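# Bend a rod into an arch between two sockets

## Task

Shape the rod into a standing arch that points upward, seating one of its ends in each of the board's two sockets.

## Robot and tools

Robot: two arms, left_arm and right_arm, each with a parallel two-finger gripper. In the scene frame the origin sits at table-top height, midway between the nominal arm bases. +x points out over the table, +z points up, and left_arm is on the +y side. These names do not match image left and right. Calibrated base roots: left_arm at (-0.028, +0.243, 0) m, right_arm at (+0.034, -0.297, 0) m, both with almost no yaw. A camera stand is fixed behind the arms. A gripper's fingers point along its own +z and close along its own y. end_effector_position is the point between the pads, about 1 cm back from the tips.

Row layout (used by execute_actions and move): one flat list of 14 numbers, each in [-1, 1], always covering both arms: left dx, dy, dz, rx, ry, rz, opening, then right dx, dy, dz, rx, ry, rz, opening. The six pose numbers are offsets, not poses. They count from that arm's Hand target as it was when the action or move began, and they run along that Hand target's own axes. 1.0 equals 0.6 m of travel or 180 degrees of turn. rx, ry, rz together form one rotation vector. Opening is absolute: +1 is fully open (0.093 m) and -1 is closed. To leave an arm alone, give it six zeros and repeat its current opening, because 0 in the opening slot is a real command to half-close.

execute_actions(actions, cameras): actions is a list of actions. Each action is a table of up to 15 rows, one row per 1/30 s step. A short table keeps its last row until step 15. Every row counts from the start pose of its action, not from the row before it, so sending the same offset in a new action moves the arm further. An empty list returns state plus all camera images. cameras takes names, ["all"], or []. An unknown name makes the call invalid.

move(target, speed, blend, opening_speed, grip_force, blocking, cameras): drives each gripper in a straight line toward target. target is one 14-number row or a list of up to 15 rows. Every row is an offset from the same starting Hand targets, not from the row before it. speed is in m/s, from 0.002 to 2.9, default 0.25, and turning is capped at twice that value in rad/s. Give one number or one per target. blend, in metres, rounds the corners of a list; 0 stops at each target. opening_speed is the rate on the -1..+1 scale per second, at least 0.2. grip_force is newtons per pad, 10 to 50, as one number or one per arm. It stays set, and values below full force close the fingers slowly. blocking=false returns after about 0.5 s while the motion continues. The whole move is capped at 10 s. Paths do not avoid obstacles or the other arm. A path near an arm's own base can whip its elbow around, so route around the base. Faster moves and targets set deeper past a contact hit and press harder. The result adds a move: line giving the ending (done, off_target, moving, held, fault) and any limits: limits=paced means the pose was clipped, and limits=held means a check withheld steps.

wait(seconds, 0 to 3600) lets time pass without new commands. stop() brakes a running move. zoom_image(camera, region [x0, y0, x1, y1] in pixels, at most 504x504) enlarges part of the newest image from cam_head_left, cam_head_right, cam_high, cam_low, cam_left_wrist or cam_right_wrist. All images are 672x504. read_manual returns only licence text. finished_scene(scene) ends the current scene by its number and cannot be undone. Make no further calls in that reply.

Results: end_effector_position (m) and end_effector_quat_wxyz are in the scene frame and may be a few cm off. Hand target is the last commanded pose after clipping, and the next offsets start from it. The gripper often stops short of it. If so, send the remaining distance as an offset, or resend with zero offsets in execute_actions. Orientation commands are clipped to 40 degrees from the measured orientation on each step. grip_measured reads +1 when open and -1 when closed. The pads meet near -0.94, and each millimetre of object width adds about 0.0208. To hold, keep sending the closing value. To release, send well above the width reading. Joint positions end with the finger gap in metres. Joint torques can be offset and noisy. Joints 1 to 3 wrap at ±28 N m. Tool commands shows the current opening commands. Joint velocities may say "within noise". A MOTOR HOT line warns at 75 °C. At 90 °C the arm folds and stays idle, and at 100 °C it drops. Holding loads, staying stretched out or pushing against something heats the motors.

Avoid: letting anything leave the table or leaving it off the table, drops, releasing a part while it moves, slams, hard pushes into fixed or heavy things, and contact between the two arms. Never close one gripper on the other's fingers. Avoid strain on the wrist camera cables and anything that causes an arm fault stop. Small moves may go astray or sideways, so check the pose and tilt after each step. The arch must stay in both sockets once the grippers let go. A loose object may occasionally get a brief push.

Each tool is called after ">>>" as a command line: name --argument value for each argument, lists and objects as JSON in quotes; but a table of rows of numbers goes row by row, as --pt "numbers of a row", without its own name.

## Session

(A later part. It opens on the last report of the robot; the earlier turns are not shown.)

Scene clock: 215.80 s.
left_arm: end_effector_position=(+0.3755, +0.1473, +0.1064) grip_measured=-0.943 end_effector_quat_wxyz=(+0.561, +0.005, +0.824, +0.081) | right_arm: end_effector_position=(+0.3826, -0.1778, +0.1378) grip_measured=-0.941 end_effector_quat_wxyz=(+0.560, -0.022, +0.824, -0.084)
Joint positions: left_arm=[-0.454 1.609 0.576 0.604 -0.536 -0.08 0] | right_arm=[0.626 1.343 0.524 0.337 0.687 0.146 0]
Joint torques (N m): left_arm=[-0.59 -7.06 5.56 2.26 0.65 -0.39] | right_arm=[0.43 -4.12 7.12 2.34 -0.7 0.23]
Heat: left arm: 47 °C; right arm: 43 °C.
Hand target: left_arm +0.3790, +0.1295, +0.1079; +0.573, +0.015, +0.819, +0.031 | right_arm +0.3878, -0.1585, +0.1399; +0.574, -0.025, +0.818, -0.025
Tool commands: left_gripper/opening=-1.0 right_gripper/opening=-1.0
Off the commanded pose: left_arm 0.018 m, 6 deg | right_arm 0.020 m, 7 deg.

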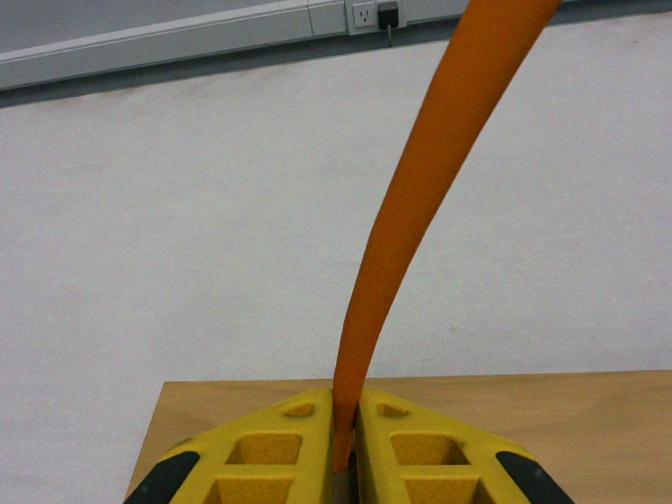

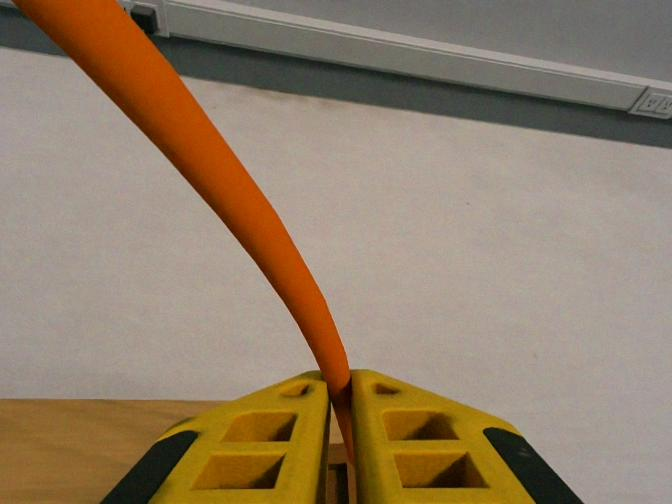

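>>> move --target '[0.0367,0.0075,0.0082,0,0,0,-1,0.0337,0.0125,0.0123,0,0,0,-1]' --speed 0.1 --cameras '["cam_left_wrist","cam_right_wrist","cam_low"]'

>>> zoom_image --camera "cam_right_wrist" --region '[290, 384, 400, 504]'

>>> zoom_image --camera "cam_left_wrist" --region '[290, 384, 400, 504]'

>>> zoom_image --camera "cam_low" --region '[360, 240, 450, 340]'

Scene clock: 234.23 s.
left_arm: end_effector_position=(+0.3755, +0.1512, +0.0911) grip_measured=-0.943 end_effector_quat_wxyz=(+0.572, +0.000, +0.817, +0.075) | right_arm: end_effector_position=(+0.3854, -0.1748, +0.1160) grip_measured=-0.941 end_effector_quat_wxyz=(+0.559, -0.023, +0.824, -0.084)
Joint positions: left_arm=[-0.44 1.681 0.524 0.761 -0.522 -0.076 0] | right_arm=[0.628 1.433 0.486 0.463 0.687 0.146 0]
Joint torques (N m): left_arm=[-0.44 -6.79 4.67 2.07 0.66 -0.37] | right_arm=[1.91 -4.53 6.71 2.33 -0.53 0.33]
Heat: left arm: 49 °C; right arm: 43 °C.
Hand target: left_arm +0.3760, +0.1356, +0.0859; +0.573, +0.015, +0.818, +0.031 | right_arm +0.3878, -0.1525, +0.1180; +0.574, -0.025, +0.818, -0.025
Off the commanded pose: left_arm 0.017 m, 5 deg | right_arm 0.022 m, 7 deg.
move: off_target (left_arm, right_arm)
Images, in order (width x height): cam_low 672x504, cam_left_wrist 672x504, cam_right_wrist 672x504.

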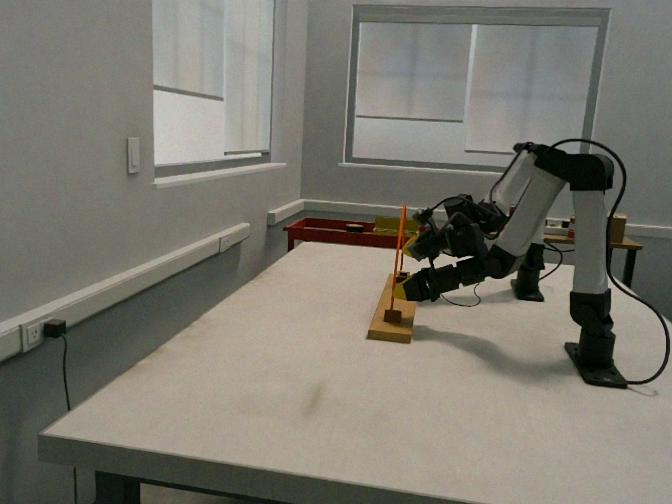

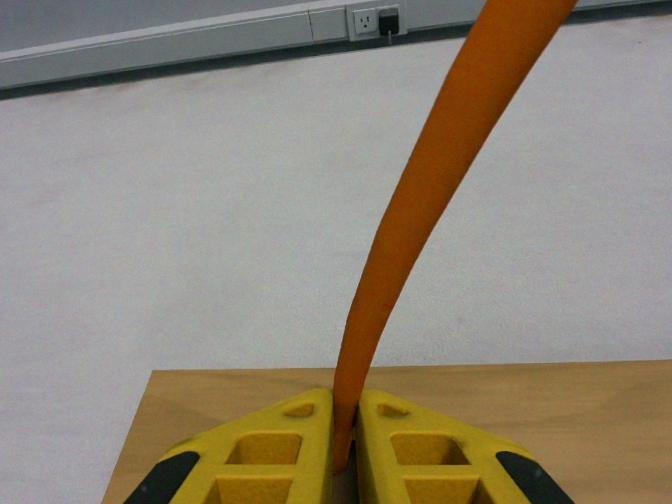

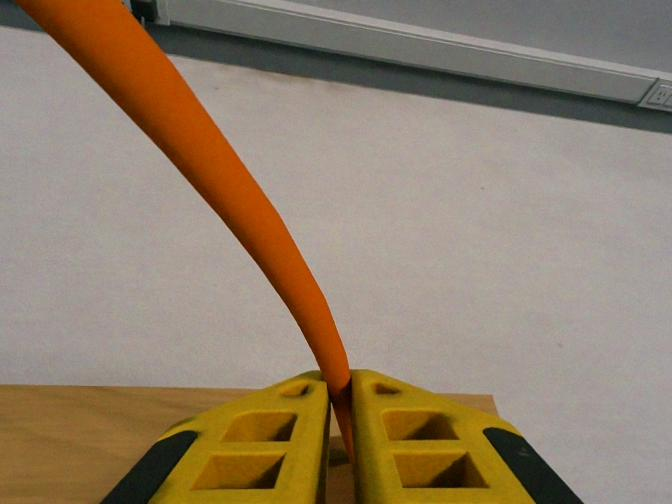

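Scaled by 4.200 from the camera's image (finer frame: 960x720).

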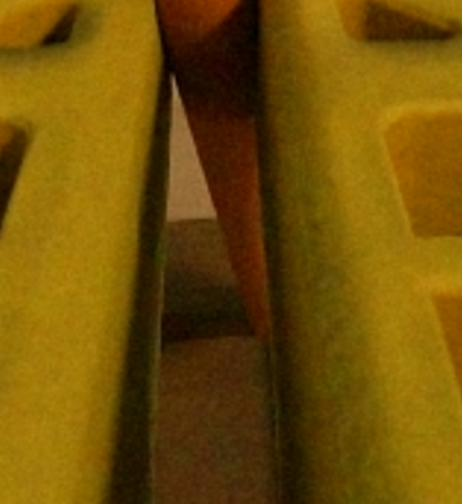

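Scaled by 4.200 from the camera's image (finer frame: 960x720).

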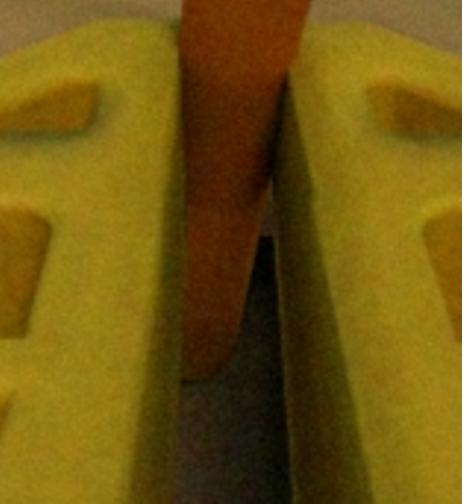

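Scaled by 5.040 from the camera's image (finer frame: 960x720).

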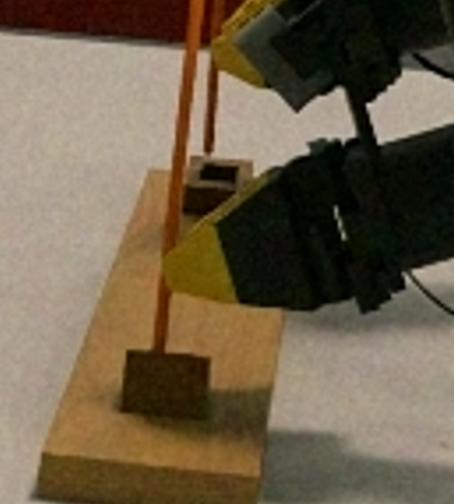

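>>> move --target '[0.0113,0.0043,-0.0012,0,0,0,-1,0.0217,0.0082,-0.0027,0,0,0,-1]' --speed 0.1 --cameras '["cam_left_wrist","cam_right_wrist","cam_low"]'

>>> zoom_image --camera "cam_right_wrist" --region '[290, 384, 400, 504]'

>>> zoom_image --camera "cam_low" --region '[360, 240, 450, 340]'

Scene clock: 247.20 s.
left_arm: end_effector_position=(+0.3746, +0.1525, +0.0906) grip_measured=-0.943 end_effector_quat_wxyz=(+0.581, -0.003, +0.811, +0.069) | right_arm: end_effector_position=(+0.3807, -0.1683, +0.1040) grip_measured=-0.941 end_effector_quat_wxyz=(+0.560, -0.026, +0.824, -0.077)
Joint positions: left_arm=[-0.435 1.693 0.503 0.82 -0.514 -0.075 0] | right_arm=[0.654 1.473 0.455 0.529 0.696 0.16 0]
Joint torques (N m): left_arm=[-0.38 -6.45 4.21 1.93 0.65 -0.37] | right_arm=[2.1 -4.59 6.34 2.27 -0.34 0.34]
Heat: left arm: 49 °C; right arm: 45 °C.
Hand target: left_arm +0.3730, +0.1385, +0.0799; +0.573, +0.015, +0.819, +0.031 | right_arm +0.3817, -0.1485, +0.1060; +0.574, -0.025, +0.818, -0.025
Off the commanded pose: left_arm 0.018 m, 5 deg | right_arm 0.020 m, 6 deg.
move: off_target (left_arm, right_arm)
Images, in order (width x height): cam_low 672x504, cam_left_wrist 672x504, cam_right_wrist 672x504.

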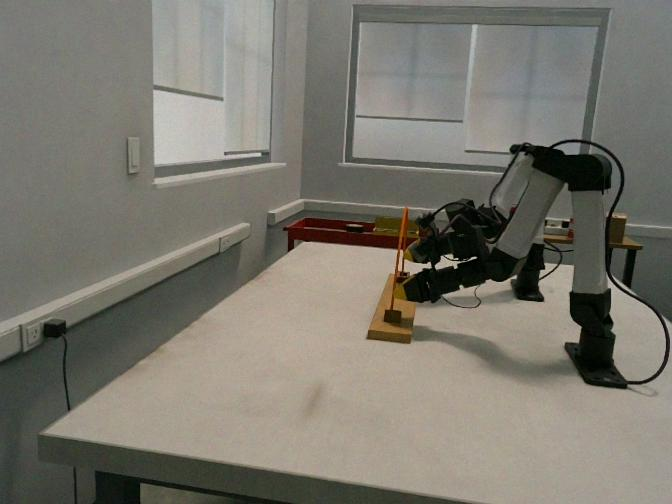

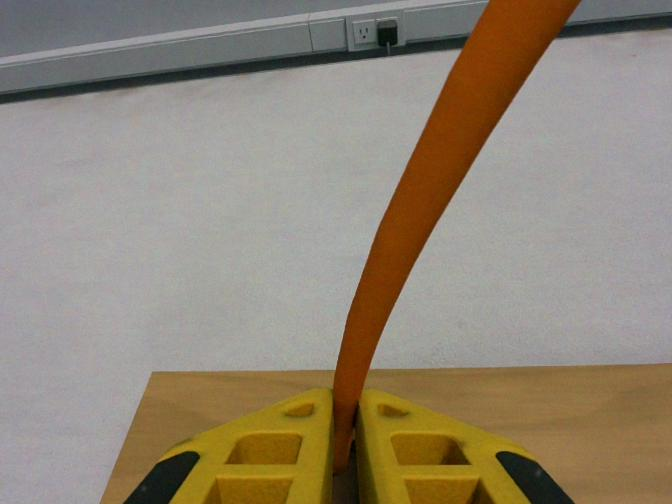

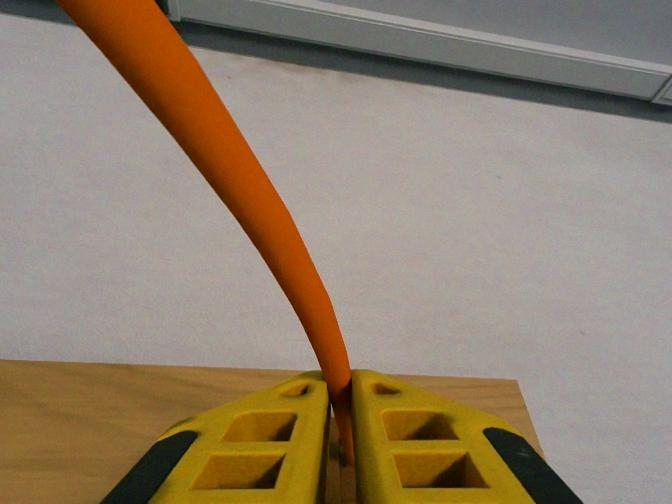

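Scaled by 4.200 from the camera's image (finer frame: 960x720).

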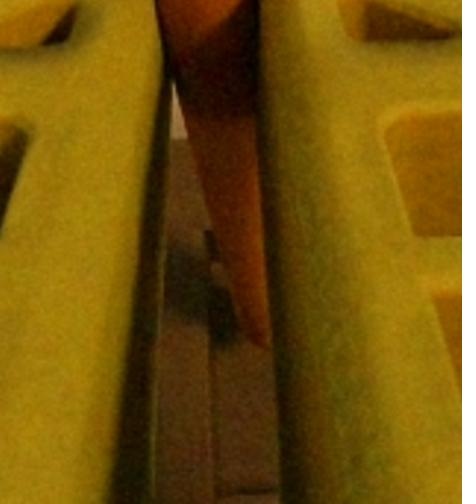

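Scaled by 5.040 from the camera's image (finer frame: 960x720).

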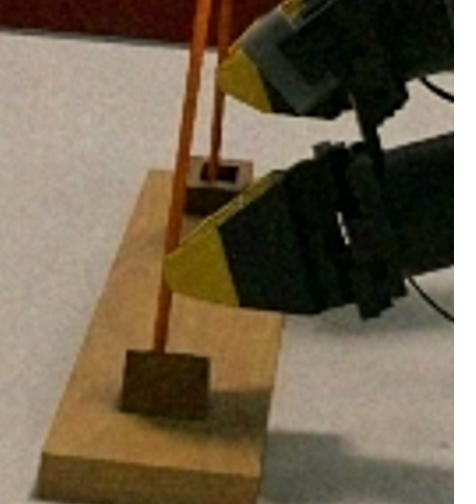

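>>> zoom_image --camera "cam_left_wrist" --region '[290, 384, 400, 504]'

>>> zoom_image --camera "cam_low" --region '[375, 295, 410, 330]'

Scaled by 4.200 from the camera's image (finer frame: 960x720).

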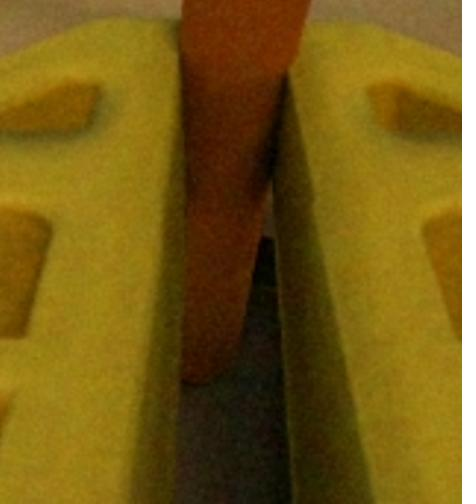

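Scaled by 14.400 from the camera's image (finer frame: 960x720).

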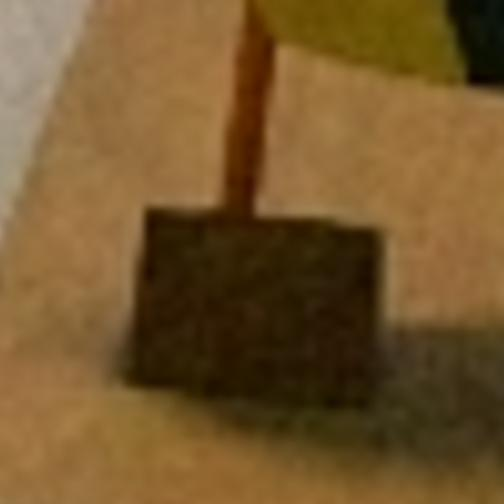

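>>> move --target '[0.0213,0.002,0.0005,0,0,0,-1,0.0198,-0.007,0.0053,0,0,0,-1]' --speed 0.1 --cameras '["cam_left_wrist","cam_right_wrist","cam_low"]'

>>> zoom_image --camera "cam_right_wrist" --region '[290, 384, 400, 504]'

>>> zoom_image --camera "cam_left_wrist" --region '[290, 384, 400, 504]'

>>> zoom_image --camera "cam_low" --region '[360, 240, 450, 340]'

Scene clock: 263.30 s.
left_arm: end_effector_position=(+0.3738, +0.1527, +0.0895) grip_measured=-0.943 end_effector_quat_wxyz=(+0.598, -0.008, +0.799, +0.062) | right_arm: end_effector_position=(+0.3795, -0.1693, +0.0959) grip_measured=-0.941 end_effector_quat_wxyz=(+0.568, -0.022, +0.820, -0.072)
Joint positions: left_arm=[-0.435 1.729 0.474 0.93 -0.514 -0.07 0] | right_arm=[0.654 1.511 0.419 0.626 0.696 0.16 0]
Joint torques (N m): left_arm=[-0.34 -5.81 3.44 1.61 0.66 -0.42] | right_arm=[0.85 -4.44 5.97 2.16 -0.48 0.27]
Heat: left arm: 48 °C; right arm: 46 °C.
Hand target: left_arm +0.3690, +0.1405, +0.0680; +0.573, +0.015, +0.818, +0.031 | right_arm +0.3807, -0.1535, +0.0941; +0.574, -0.025, +0.818, -0.025
Off the commanded pose: left_arm 0.025 m, 6 deg | right_arm 0.016 m, 5 deg.
move: off_target (left_arm, right_arm)
Images, in order (width x height): cam_low 672x504, cam_left_wrist 672x504, cam_right_wrist 672x504.

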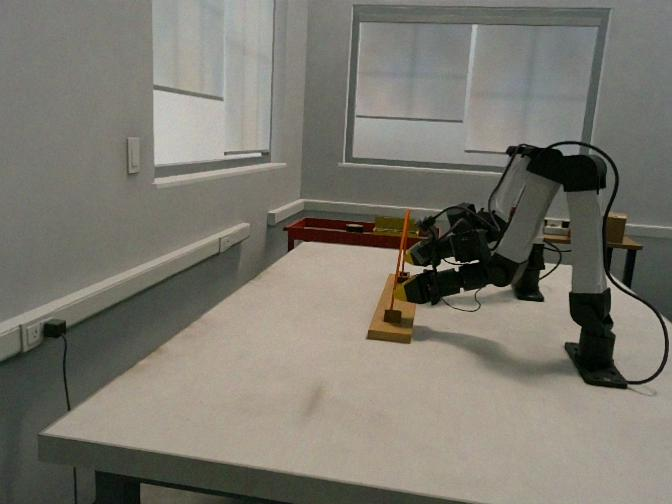

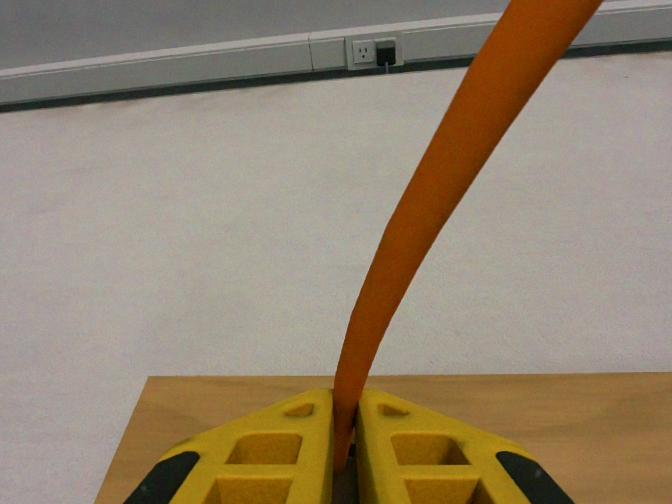

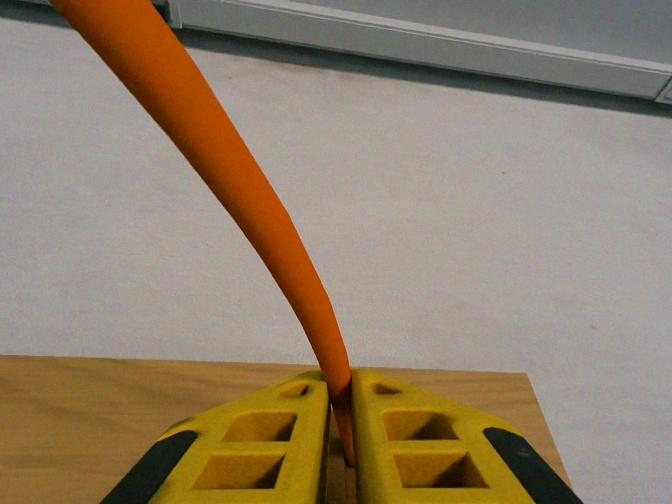

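Scaled by 4.200 from the camera's image (finer frame: 960x720).

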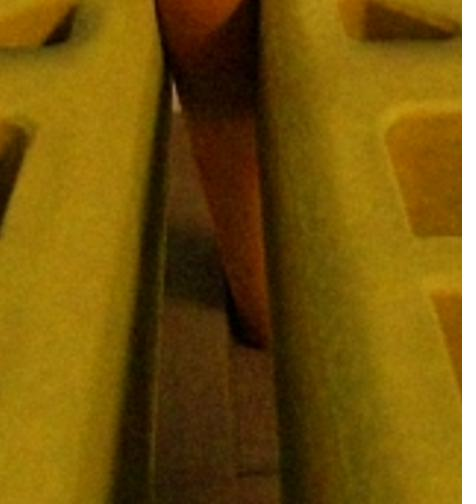

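Scaled by 4.200 from the camera's image (finer frame: 960x720).

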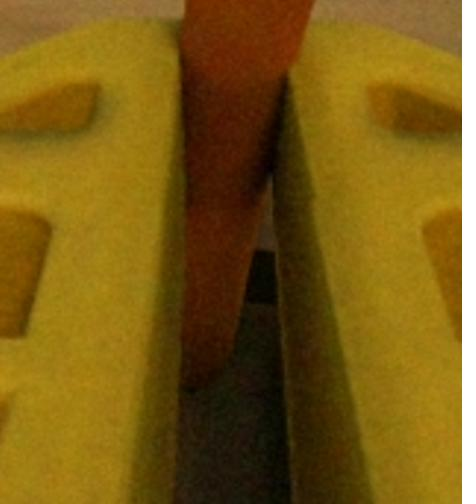

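Scaled by 5.040 from the camera's image (finer frame: 960x720).

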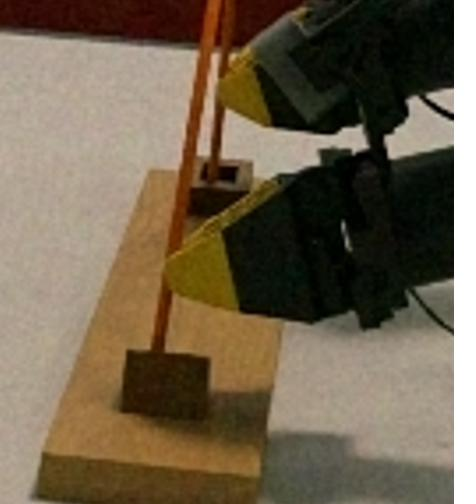

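>>> zoom_image --camera "cam_left_wrist" --region '[328, 430, 364, 504]'

>>> zoom_image --camera "cam_right_wrist" --region '[322, 420, 362, 504]'

Scaled by 6.811 from the camera's image (finer frame: 960x720).

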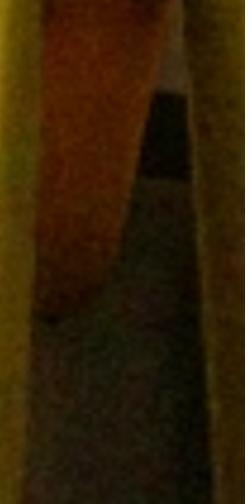

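Scaled by 6.000 from the camera's image (finer frame: 960x720).

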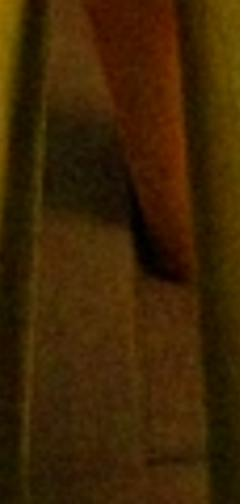

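>>> wait --seconds 0 --cameras '["cam_high","cam_head_left","cam_head_right"]'

>>> zoom_image --camera "cam_high" --region '[370, 280, 430, 320]'

>>> zoom_image --camera "cam_high" --region '[370, 120, 430, 160]'

Scene clock: 300.57 s.
left_arm: end_effector_position=(+0.3738, +0.1527, +0.0895) grip_measured=-0.943 end_effector_quat_wxyz=(+0.598, -0.008, +0.799, +0.062) | right_arm: end_effector_position=(+0.3796, -0.1692, +0.0959) grip_measured=-0.941 end_effector_quat_wxyz=(+0.568, -0.022, +0.820, -0.071)
Joint positions: left_arm=[-0.435 1.729 0.474 0.93 -0.514 -0.07 0] | right_arm=[0.654 1.511 0.419 0.627 0.696 0.16 0]
Joint torques (N m): left_arm=[-0.34 -5.82 3.45 1.62 0.66 -0.42] | right_arm=[0.85 -4.44 5.98 2.17 -0.47 0.26]
Heat: left arm: 45 °C; right arm: 45 °C.
Hand target: left_arm +0.3690, +0.1405, +0.0680; +0.573, +0.015, +0.818, +0.031 | right_arm +0.3808, -0.1535, +0.0941; +0.574, -0.025, +0.818, -0.025
Tool commands: left_gripper/opening=-1.0 right_gripper/opening=-1.0
Off the commanded pose: left_arm 0.025 m, 6 deg | right_arm 0.016 m, 5 deg.
Images, in order (width x height): cam_head_left 672x504, cam_head_right 672x504, cam_high 672x504.

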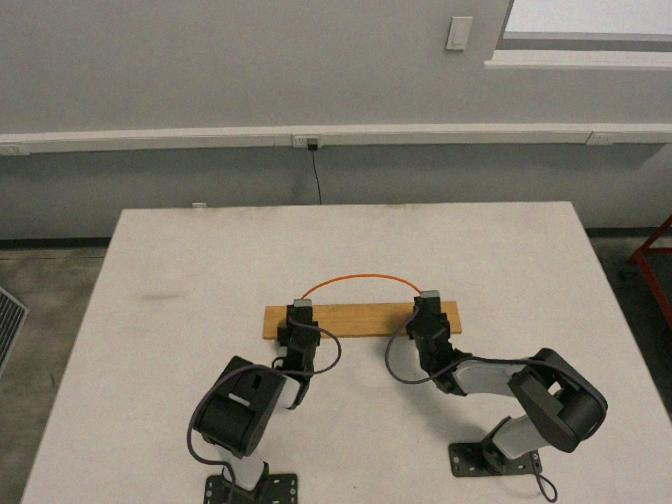

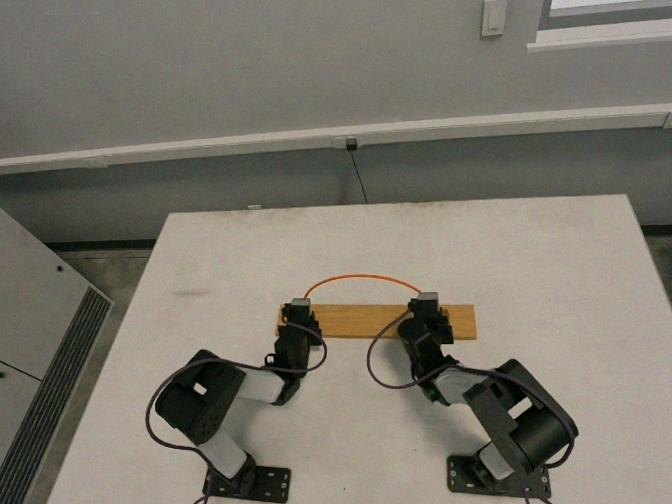

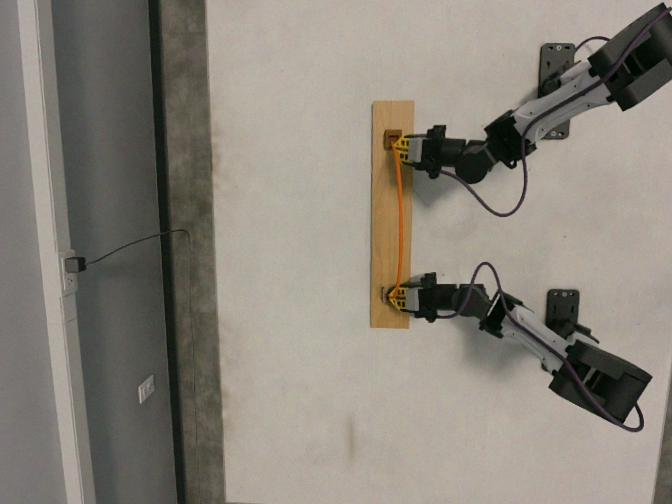

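Scaled by 8.400 from the camera's image (finer frame: 960x720).

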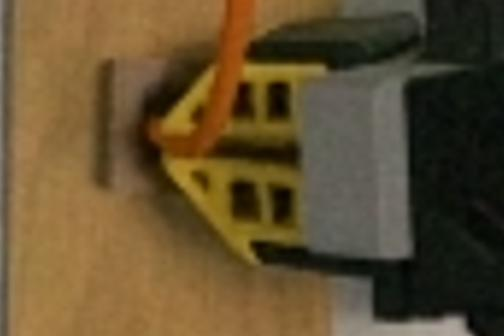

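Scaled by 8.400 from the camera's image (finer frame: 960x720).

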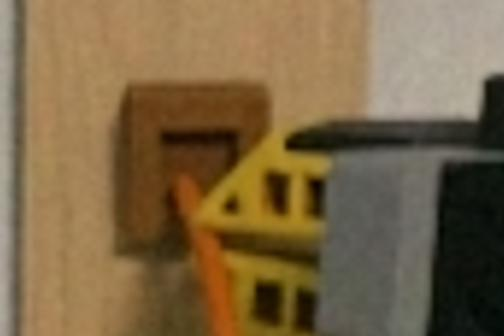

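>>> move --pt "-0.0355 0.0025 -0.0093 0 0 0 -1 0.0023 0 -0.0063 0 0 0 -1" --pt "-0.0137 0.001 -0.0013 0 0 0 -1 0.0102 0.0005 -0.0035 0 0 0 -1" --speed 0.1 --cameras '["cam_high","cam_low"]'

>>> zoom_image --camera "cam_high" --region '[370, 280, 430, 320]'

>>> zoom_image --camera "cam_high" --region '[370, 120, 430, 160]'

>>> zoom_image --camera "cam_low" --region '[360, 240, 450, 340]'

Scene clock: 316.57 s.
left_arm: end_effector_position=(+0.3712, +0.1541, +0.0902) grip_measured=-0.943 end_effector_quat_wxyz=(+0.589, -0.003, +0.805, +0.066) | right_arm: end_effector_position=(+0.3788, -0.1698, +0.0954) grip_measured=-0.941 end_effector_quat_wxyz=(+0.575, -0.018, +0.815, -0.066)
Joint positions: left_arm=[-0.433 1.697 0.474 0.877 -0.509 -0.066 0] | right_arm=[0.654 1.521 0.401 0.676 0.696 0.16 0]
Joint torques (N m): left_arm=[-0.25 -5.78 5.23 1.69 0.64 -0.44] | right_arm=[1.74 -4.14 5.55 2 -0.38 0.32]
Heat: left arm: 45 °C; right arm: 45 °C.
Hand target: left_arm +0.3711, +0.1406, +0.0761; +0.574, +0.015, +0.818, +0.031 | right_arm +0.3766, -0.1536, +0.0890; +0.574, -0.025, +0.818, -0.025
Off the commanded pose: left_arm 0.020 m, 5 deg | right_arm 0.017 m, 5 deg.
move: off_target (left_arm, right_arm)

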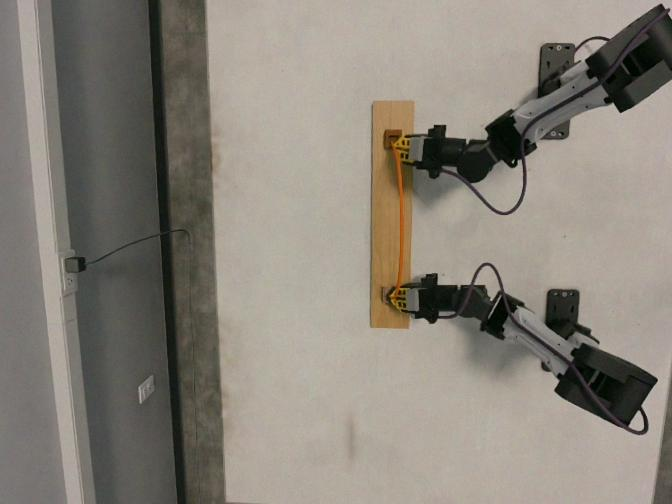

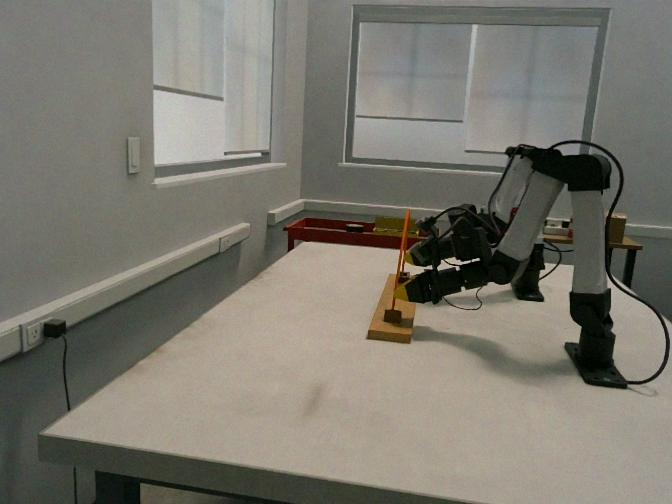

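Scaled by 8.400 from the camera's image (finer frame: 960x720).

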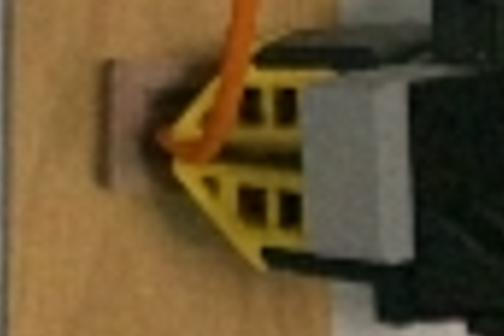

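Scaled by 8.400 from the camera's image (finer frame: 960x720).

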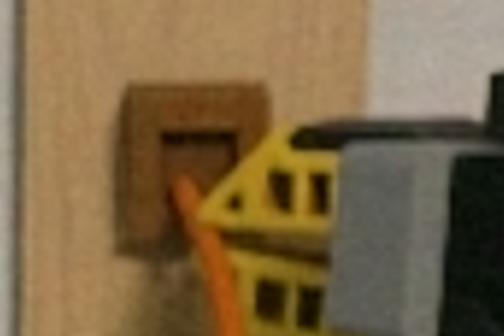

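Scaled by 5.040 from the camera's image (finer frame: 960x720).

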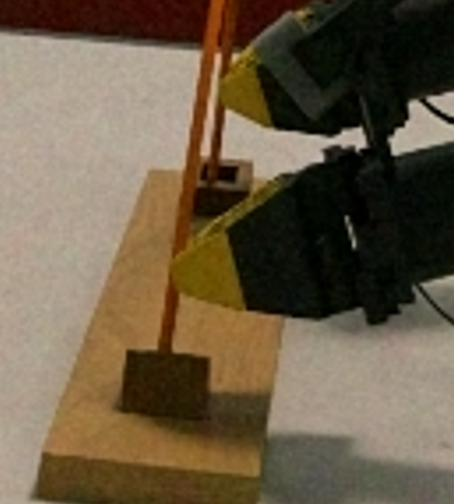

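>>> move --pt "-0.0185 0.0018 -0.0172 0 0 0 -1 0 0 0 0 0 0 -1" --pt "0.0097 0 -0.007 0 0 0 -1 0 0 0 0 0 0 -1" --speed 0.1 --cameras '["cam_high","cam_low"]'

>>> zoom_image --camera "cam_high" --region '[370, 280, 430, 320]'

>>> zoom_image --camera "cam_low" --region '[360, 240, 450, 340]'

Scene clock: 323.90 s.
left_arm: end_effector_position=(+0.3699, +0.1547, +0.0901) grip_measured=-0.943 end_effector_quat_wxyz=(+0.592, -0.004, +0.803, +0.065) | right_arm: end_effector_position=(+0.3789, -0.1697, +0.0955) grip_measured=-0.941 end_effector_quat_wxyz=(+0.575, -0.017, +0.815, -0.066)
Joint positions: left_arm=[-0.433 1.7 0.463 0.899 -0.509 -0.066 0] | right_arm=[0.654 1.521 0.401 0.677 0.696 0.16 0]
Joint torques (N m): left_arm=[-0.87 -5.9 3.62 1.65 0.58 -0.48] | right_arm=[1.76 -4.08 5.53 2.03 -0.39 0.31]
Heat: left arm: 45 °C; right arm: 44 °C.
Hand target: left_arm +0.3650, +0.1409, +0.0718; +0.573, +0.016, +0.819, +0.032 | right_arm +0.3767, -0.1536, +0.0891; +0.574, -0.025, +0.818, -0.025
Off the commanded pose: left_arm 0.023 m, 5 deg | right_arm 0.018 m, 5 deg.
move: off_target (left_arm)

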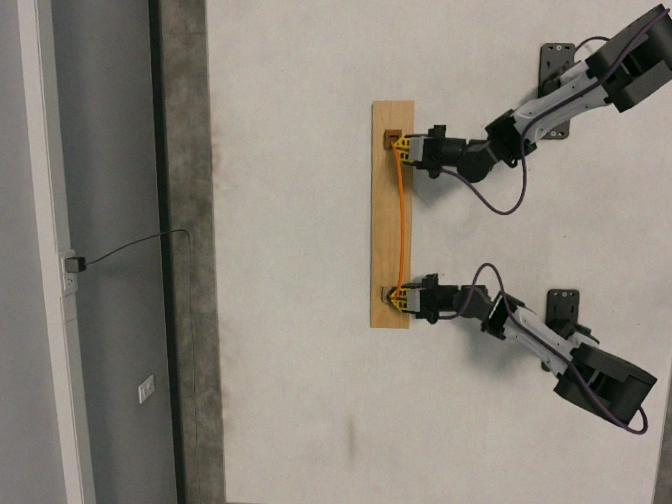

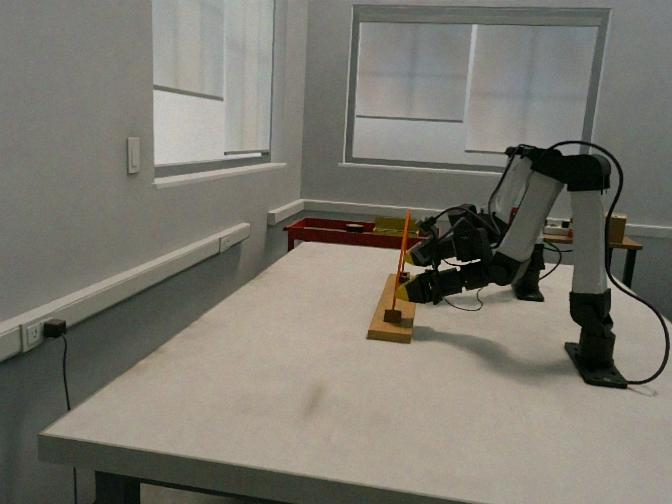

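Scaled by 8.400 from the camera's image (finer frame: 960x720).

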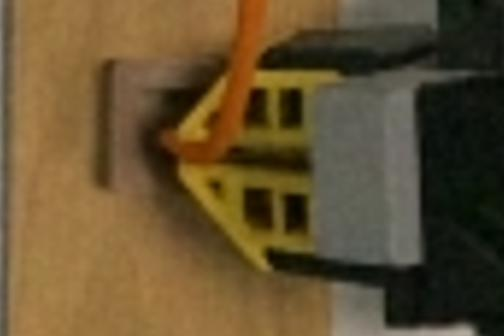

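Scaled by 5.040 from the camera's image (finer frame: 960x720).

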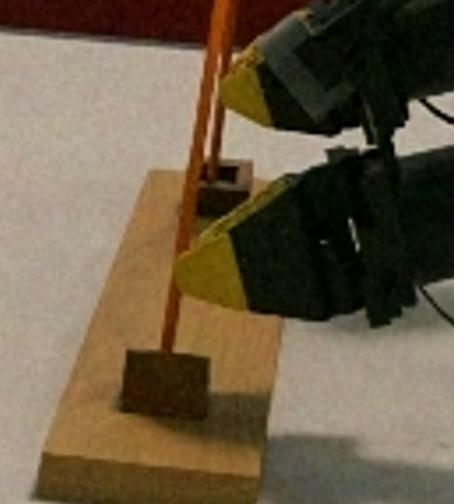

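>>> move --target '[-0.0433,-0.002,-0.0085,0,0,0,-1,0,0,0,0,0,0,-1]' --speed 0.1 --cameras '["cam_high","cam_low","cam_left_wrist"]'

>>> zoom_image --camera "cam_high" --region '[375, 280, 405, 310]'

>>> zoom_image --camera "cam_low" --region '[360, 240, 450, 340]'

>>> zoom_image --camera "cam_left_wrist" --region '[290, 384, 400, 504]'

Scene clock: 348.93 s.
left_arm: end_effector_position=(+0.3654, +0.1567, +0.0917) grip_measured=-0.943 end_effector_quat_wxyz=(+0.570, +0.005, +0.818, +0.075) | right_arm: end_effector_position=(+0.3789, -0.1697, +0.0955) grip_measured=-0.941 end_effector_quat_wxyz=(+0.575, -0.017, +0.815, -0.066)
Joint positions: left_arm=[-0.433 1.634 0.481 0.754 -0.509 -0.066 0] | right_arm=[0.654 1.521 0.401 0.677 0.696 0.16 0]
Joint torques (N m): left_arm=[-1.14 -9.06 7.51 1.63 0.54 -0.47] | right_arm=[1.74 -4.08 5.55 2.03 -0.38 0.31]
Heat: left arm: 44 °C; right arm: 42 °C.
Hand target: left_arm +0.3691, +0.1379, +0.0979; +0.573, +0.016, +0.819, +0.032 | right_arm +0.3767, -0.1536, +0.0891; +0.574, -0.025, +0.818, -0.025
Off the commanded pose: left_arm 0.020 m, 5 deg | right_arm 0.018 m, 5 deg.
move: off_target (left_arm)

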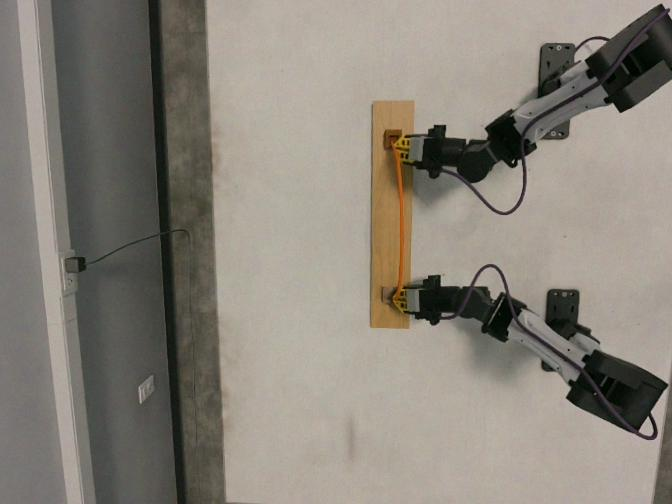

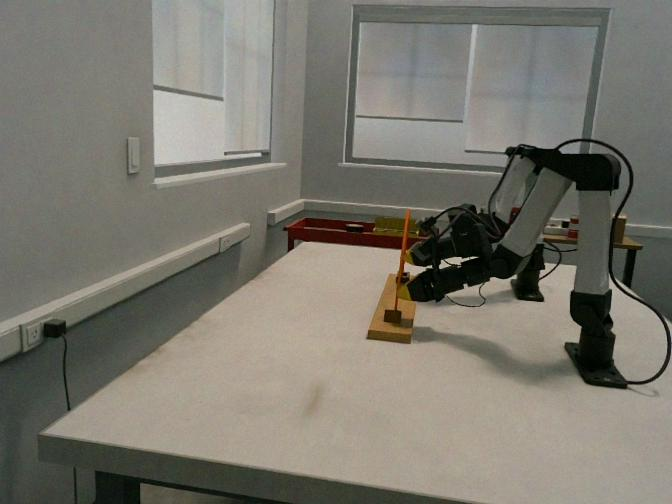

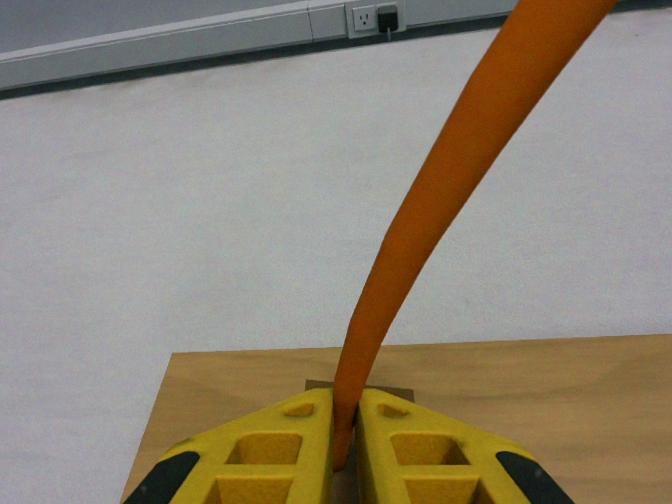

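Scaled by 16.800 from the camera's image (finer frame: 960x720).

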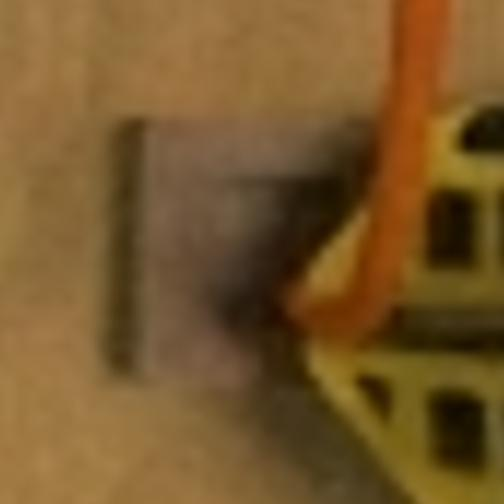

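Scaled by 5.040 from the camera's image (finer frame: 960x720).

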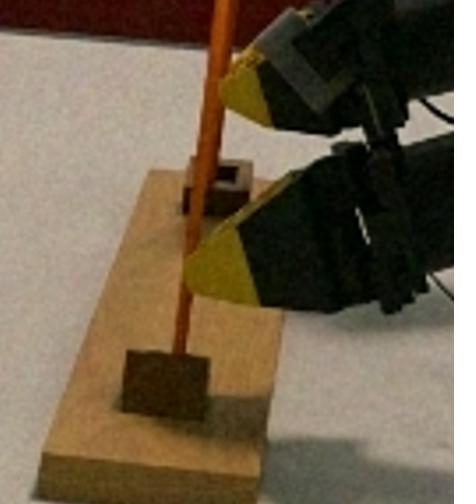

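Scaled by 4.200 from the camera's image (finer frame: 960x720).

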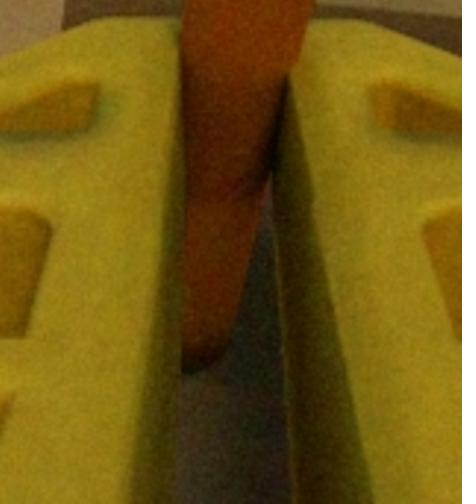

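>>> move --pt "-0.0102 -0.0127 -0.0038 0 0 0 -1 0 0 0 0 0 0 -1" --pt "0.0305 -0.0157 0.0108 0 0 0 -1 0 0 0 0 0 0 -1" --speed 0.1 --cameras '["cam_high","cam_low"]'

>>> zoom_image --camera "cam_high" --region '[375, 280, 405, 310]'

>>> zoom_image --camera "cam_low" --region '[360, 240, 450, 340]'

Scene clock: 358.20 s.
left_arm: end_effector_position=(+0.3721, +0.1475, +0.0891) grip_measured=-0.943 end_effector_quat_wxyz=(+0.582, +0.000, +0.810, +0.070) | right_arm: end_effector_position=(+0.3789, -0.1702, +0.0956) grip_measured=-0.941 end_effector_quat_wxyz=(+0.575, -0.017, +0.815, -0.067)
Joint positions: left_arm=[-0.455 1.699 0.499 0.829 -0.53 -0.075 0] | right_arm=[0.654 1.521 0.401 0.677 0.698 0.16 0]
Joint torques (N m): left_arm=[-1.59 -6.28 4.49 1.81 0.51 -0.52] | right_arm=[1.77 -4.11 5.53 2.03 -0.41 0.31]
Heat: left arm: 45 °C; right arm: 42 °C.
Hand target: left_arm +0.3691, +0.1298, +0.0779; +0.573, +0.016, +0.818, +0.031 | right_arm +0.3767, -0.1536, +0.0891; +0.574, -0.025, +0.818, -0.025
Off the commanded pose: left_arm 0.021 m, 5 deg | right_arm 0.018 m, 5 deg.
move: off_target (left_arm)

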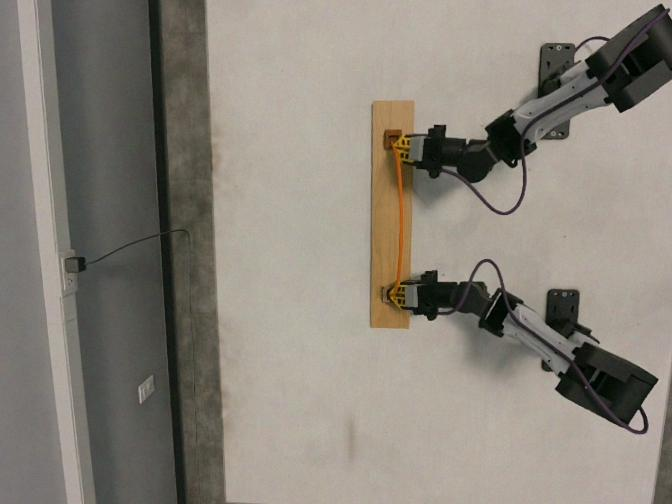

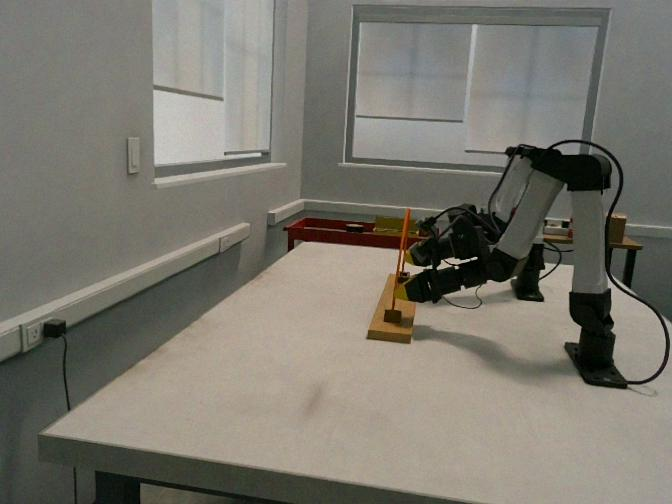

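Scaled by 16.800 from the camera's image (finer frame: 960x720).

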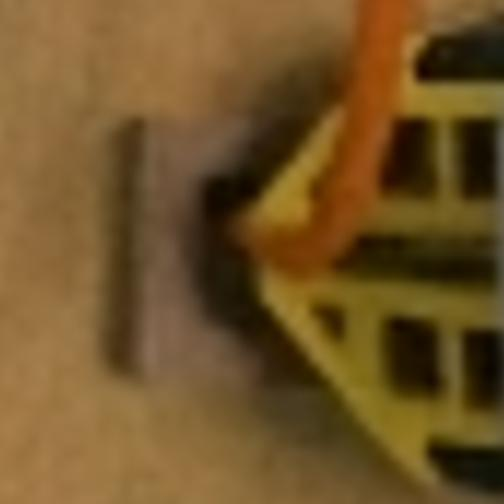

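Scaled by 5.040 from the camera's image (finer frame: 960x720).

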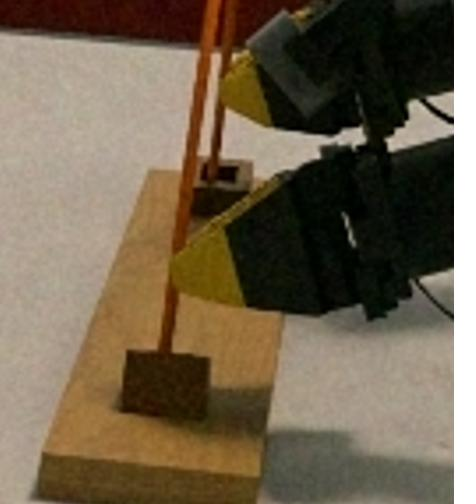

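>>> wait --seconds 0 --cameras '["cam_left_wrist"]'

>>> zoom_image --camera "cam_left_wrist" --region '[310, 404, 380, 504]'

Scene clock: 367.40 s.
left_arm: end_effector_position=(+0.3721, +0.1475, +0.0891) grip_measured=-0.943 end_effector_quat_wxyz=(+0.582, +0.000, +0.810, +0.070) | right_arm: end_effector_position=(+0.3789, -0.1702, +0.0956) grip_measured=-0.941 end_effector_quat_wxyz=(+0.575, -0.017, +0.815, -0.067)
Joint positions: left_arm=[-0.455 1.699 0.499 0.829 -0.53 -0.075 0] | right_arm=[0.654 1.521 0.401 0.677 0.698 0.16 0]
Joint torques (N m): left_arm=[-1.59 -6.28 4.49 1.85 0.51 -0.52] | right_arm=[1.77 -4.1 5.53 2.02 -0.41 0.31]
Heat: left arm: 45 °C; right arm: 42 °C.
Hand target: left_arm +0.3691, +0.1298, +0.0779; +0.573, +0.016, +0.819, +0.031 | right_arm +0.3767, -0.1536, +0.0891; +0.574, -0.025, +0.818, -0.025
Tool commands: left_gripper/opening=-1.0 right_gripper/opening=-1.0
Off the commanded pose: left_arm 0.021 m, 5 deg | right_arm 0.018 m, 5 deg.

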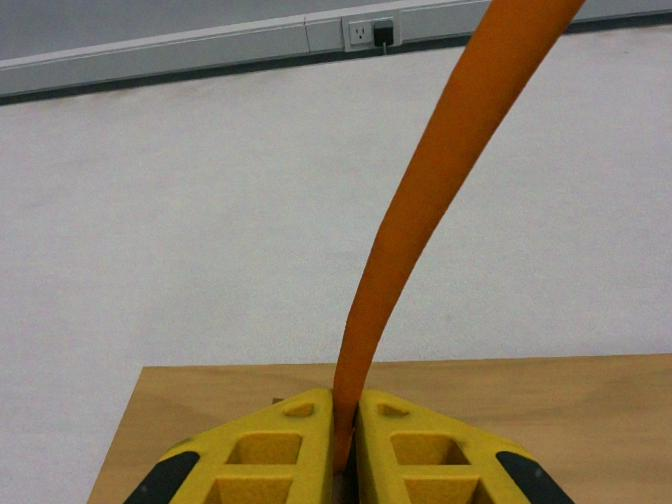

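Scaled by 5.040 from the camera's image (finer frame: 960x720).

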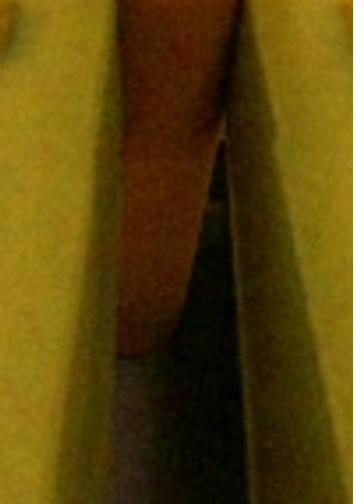

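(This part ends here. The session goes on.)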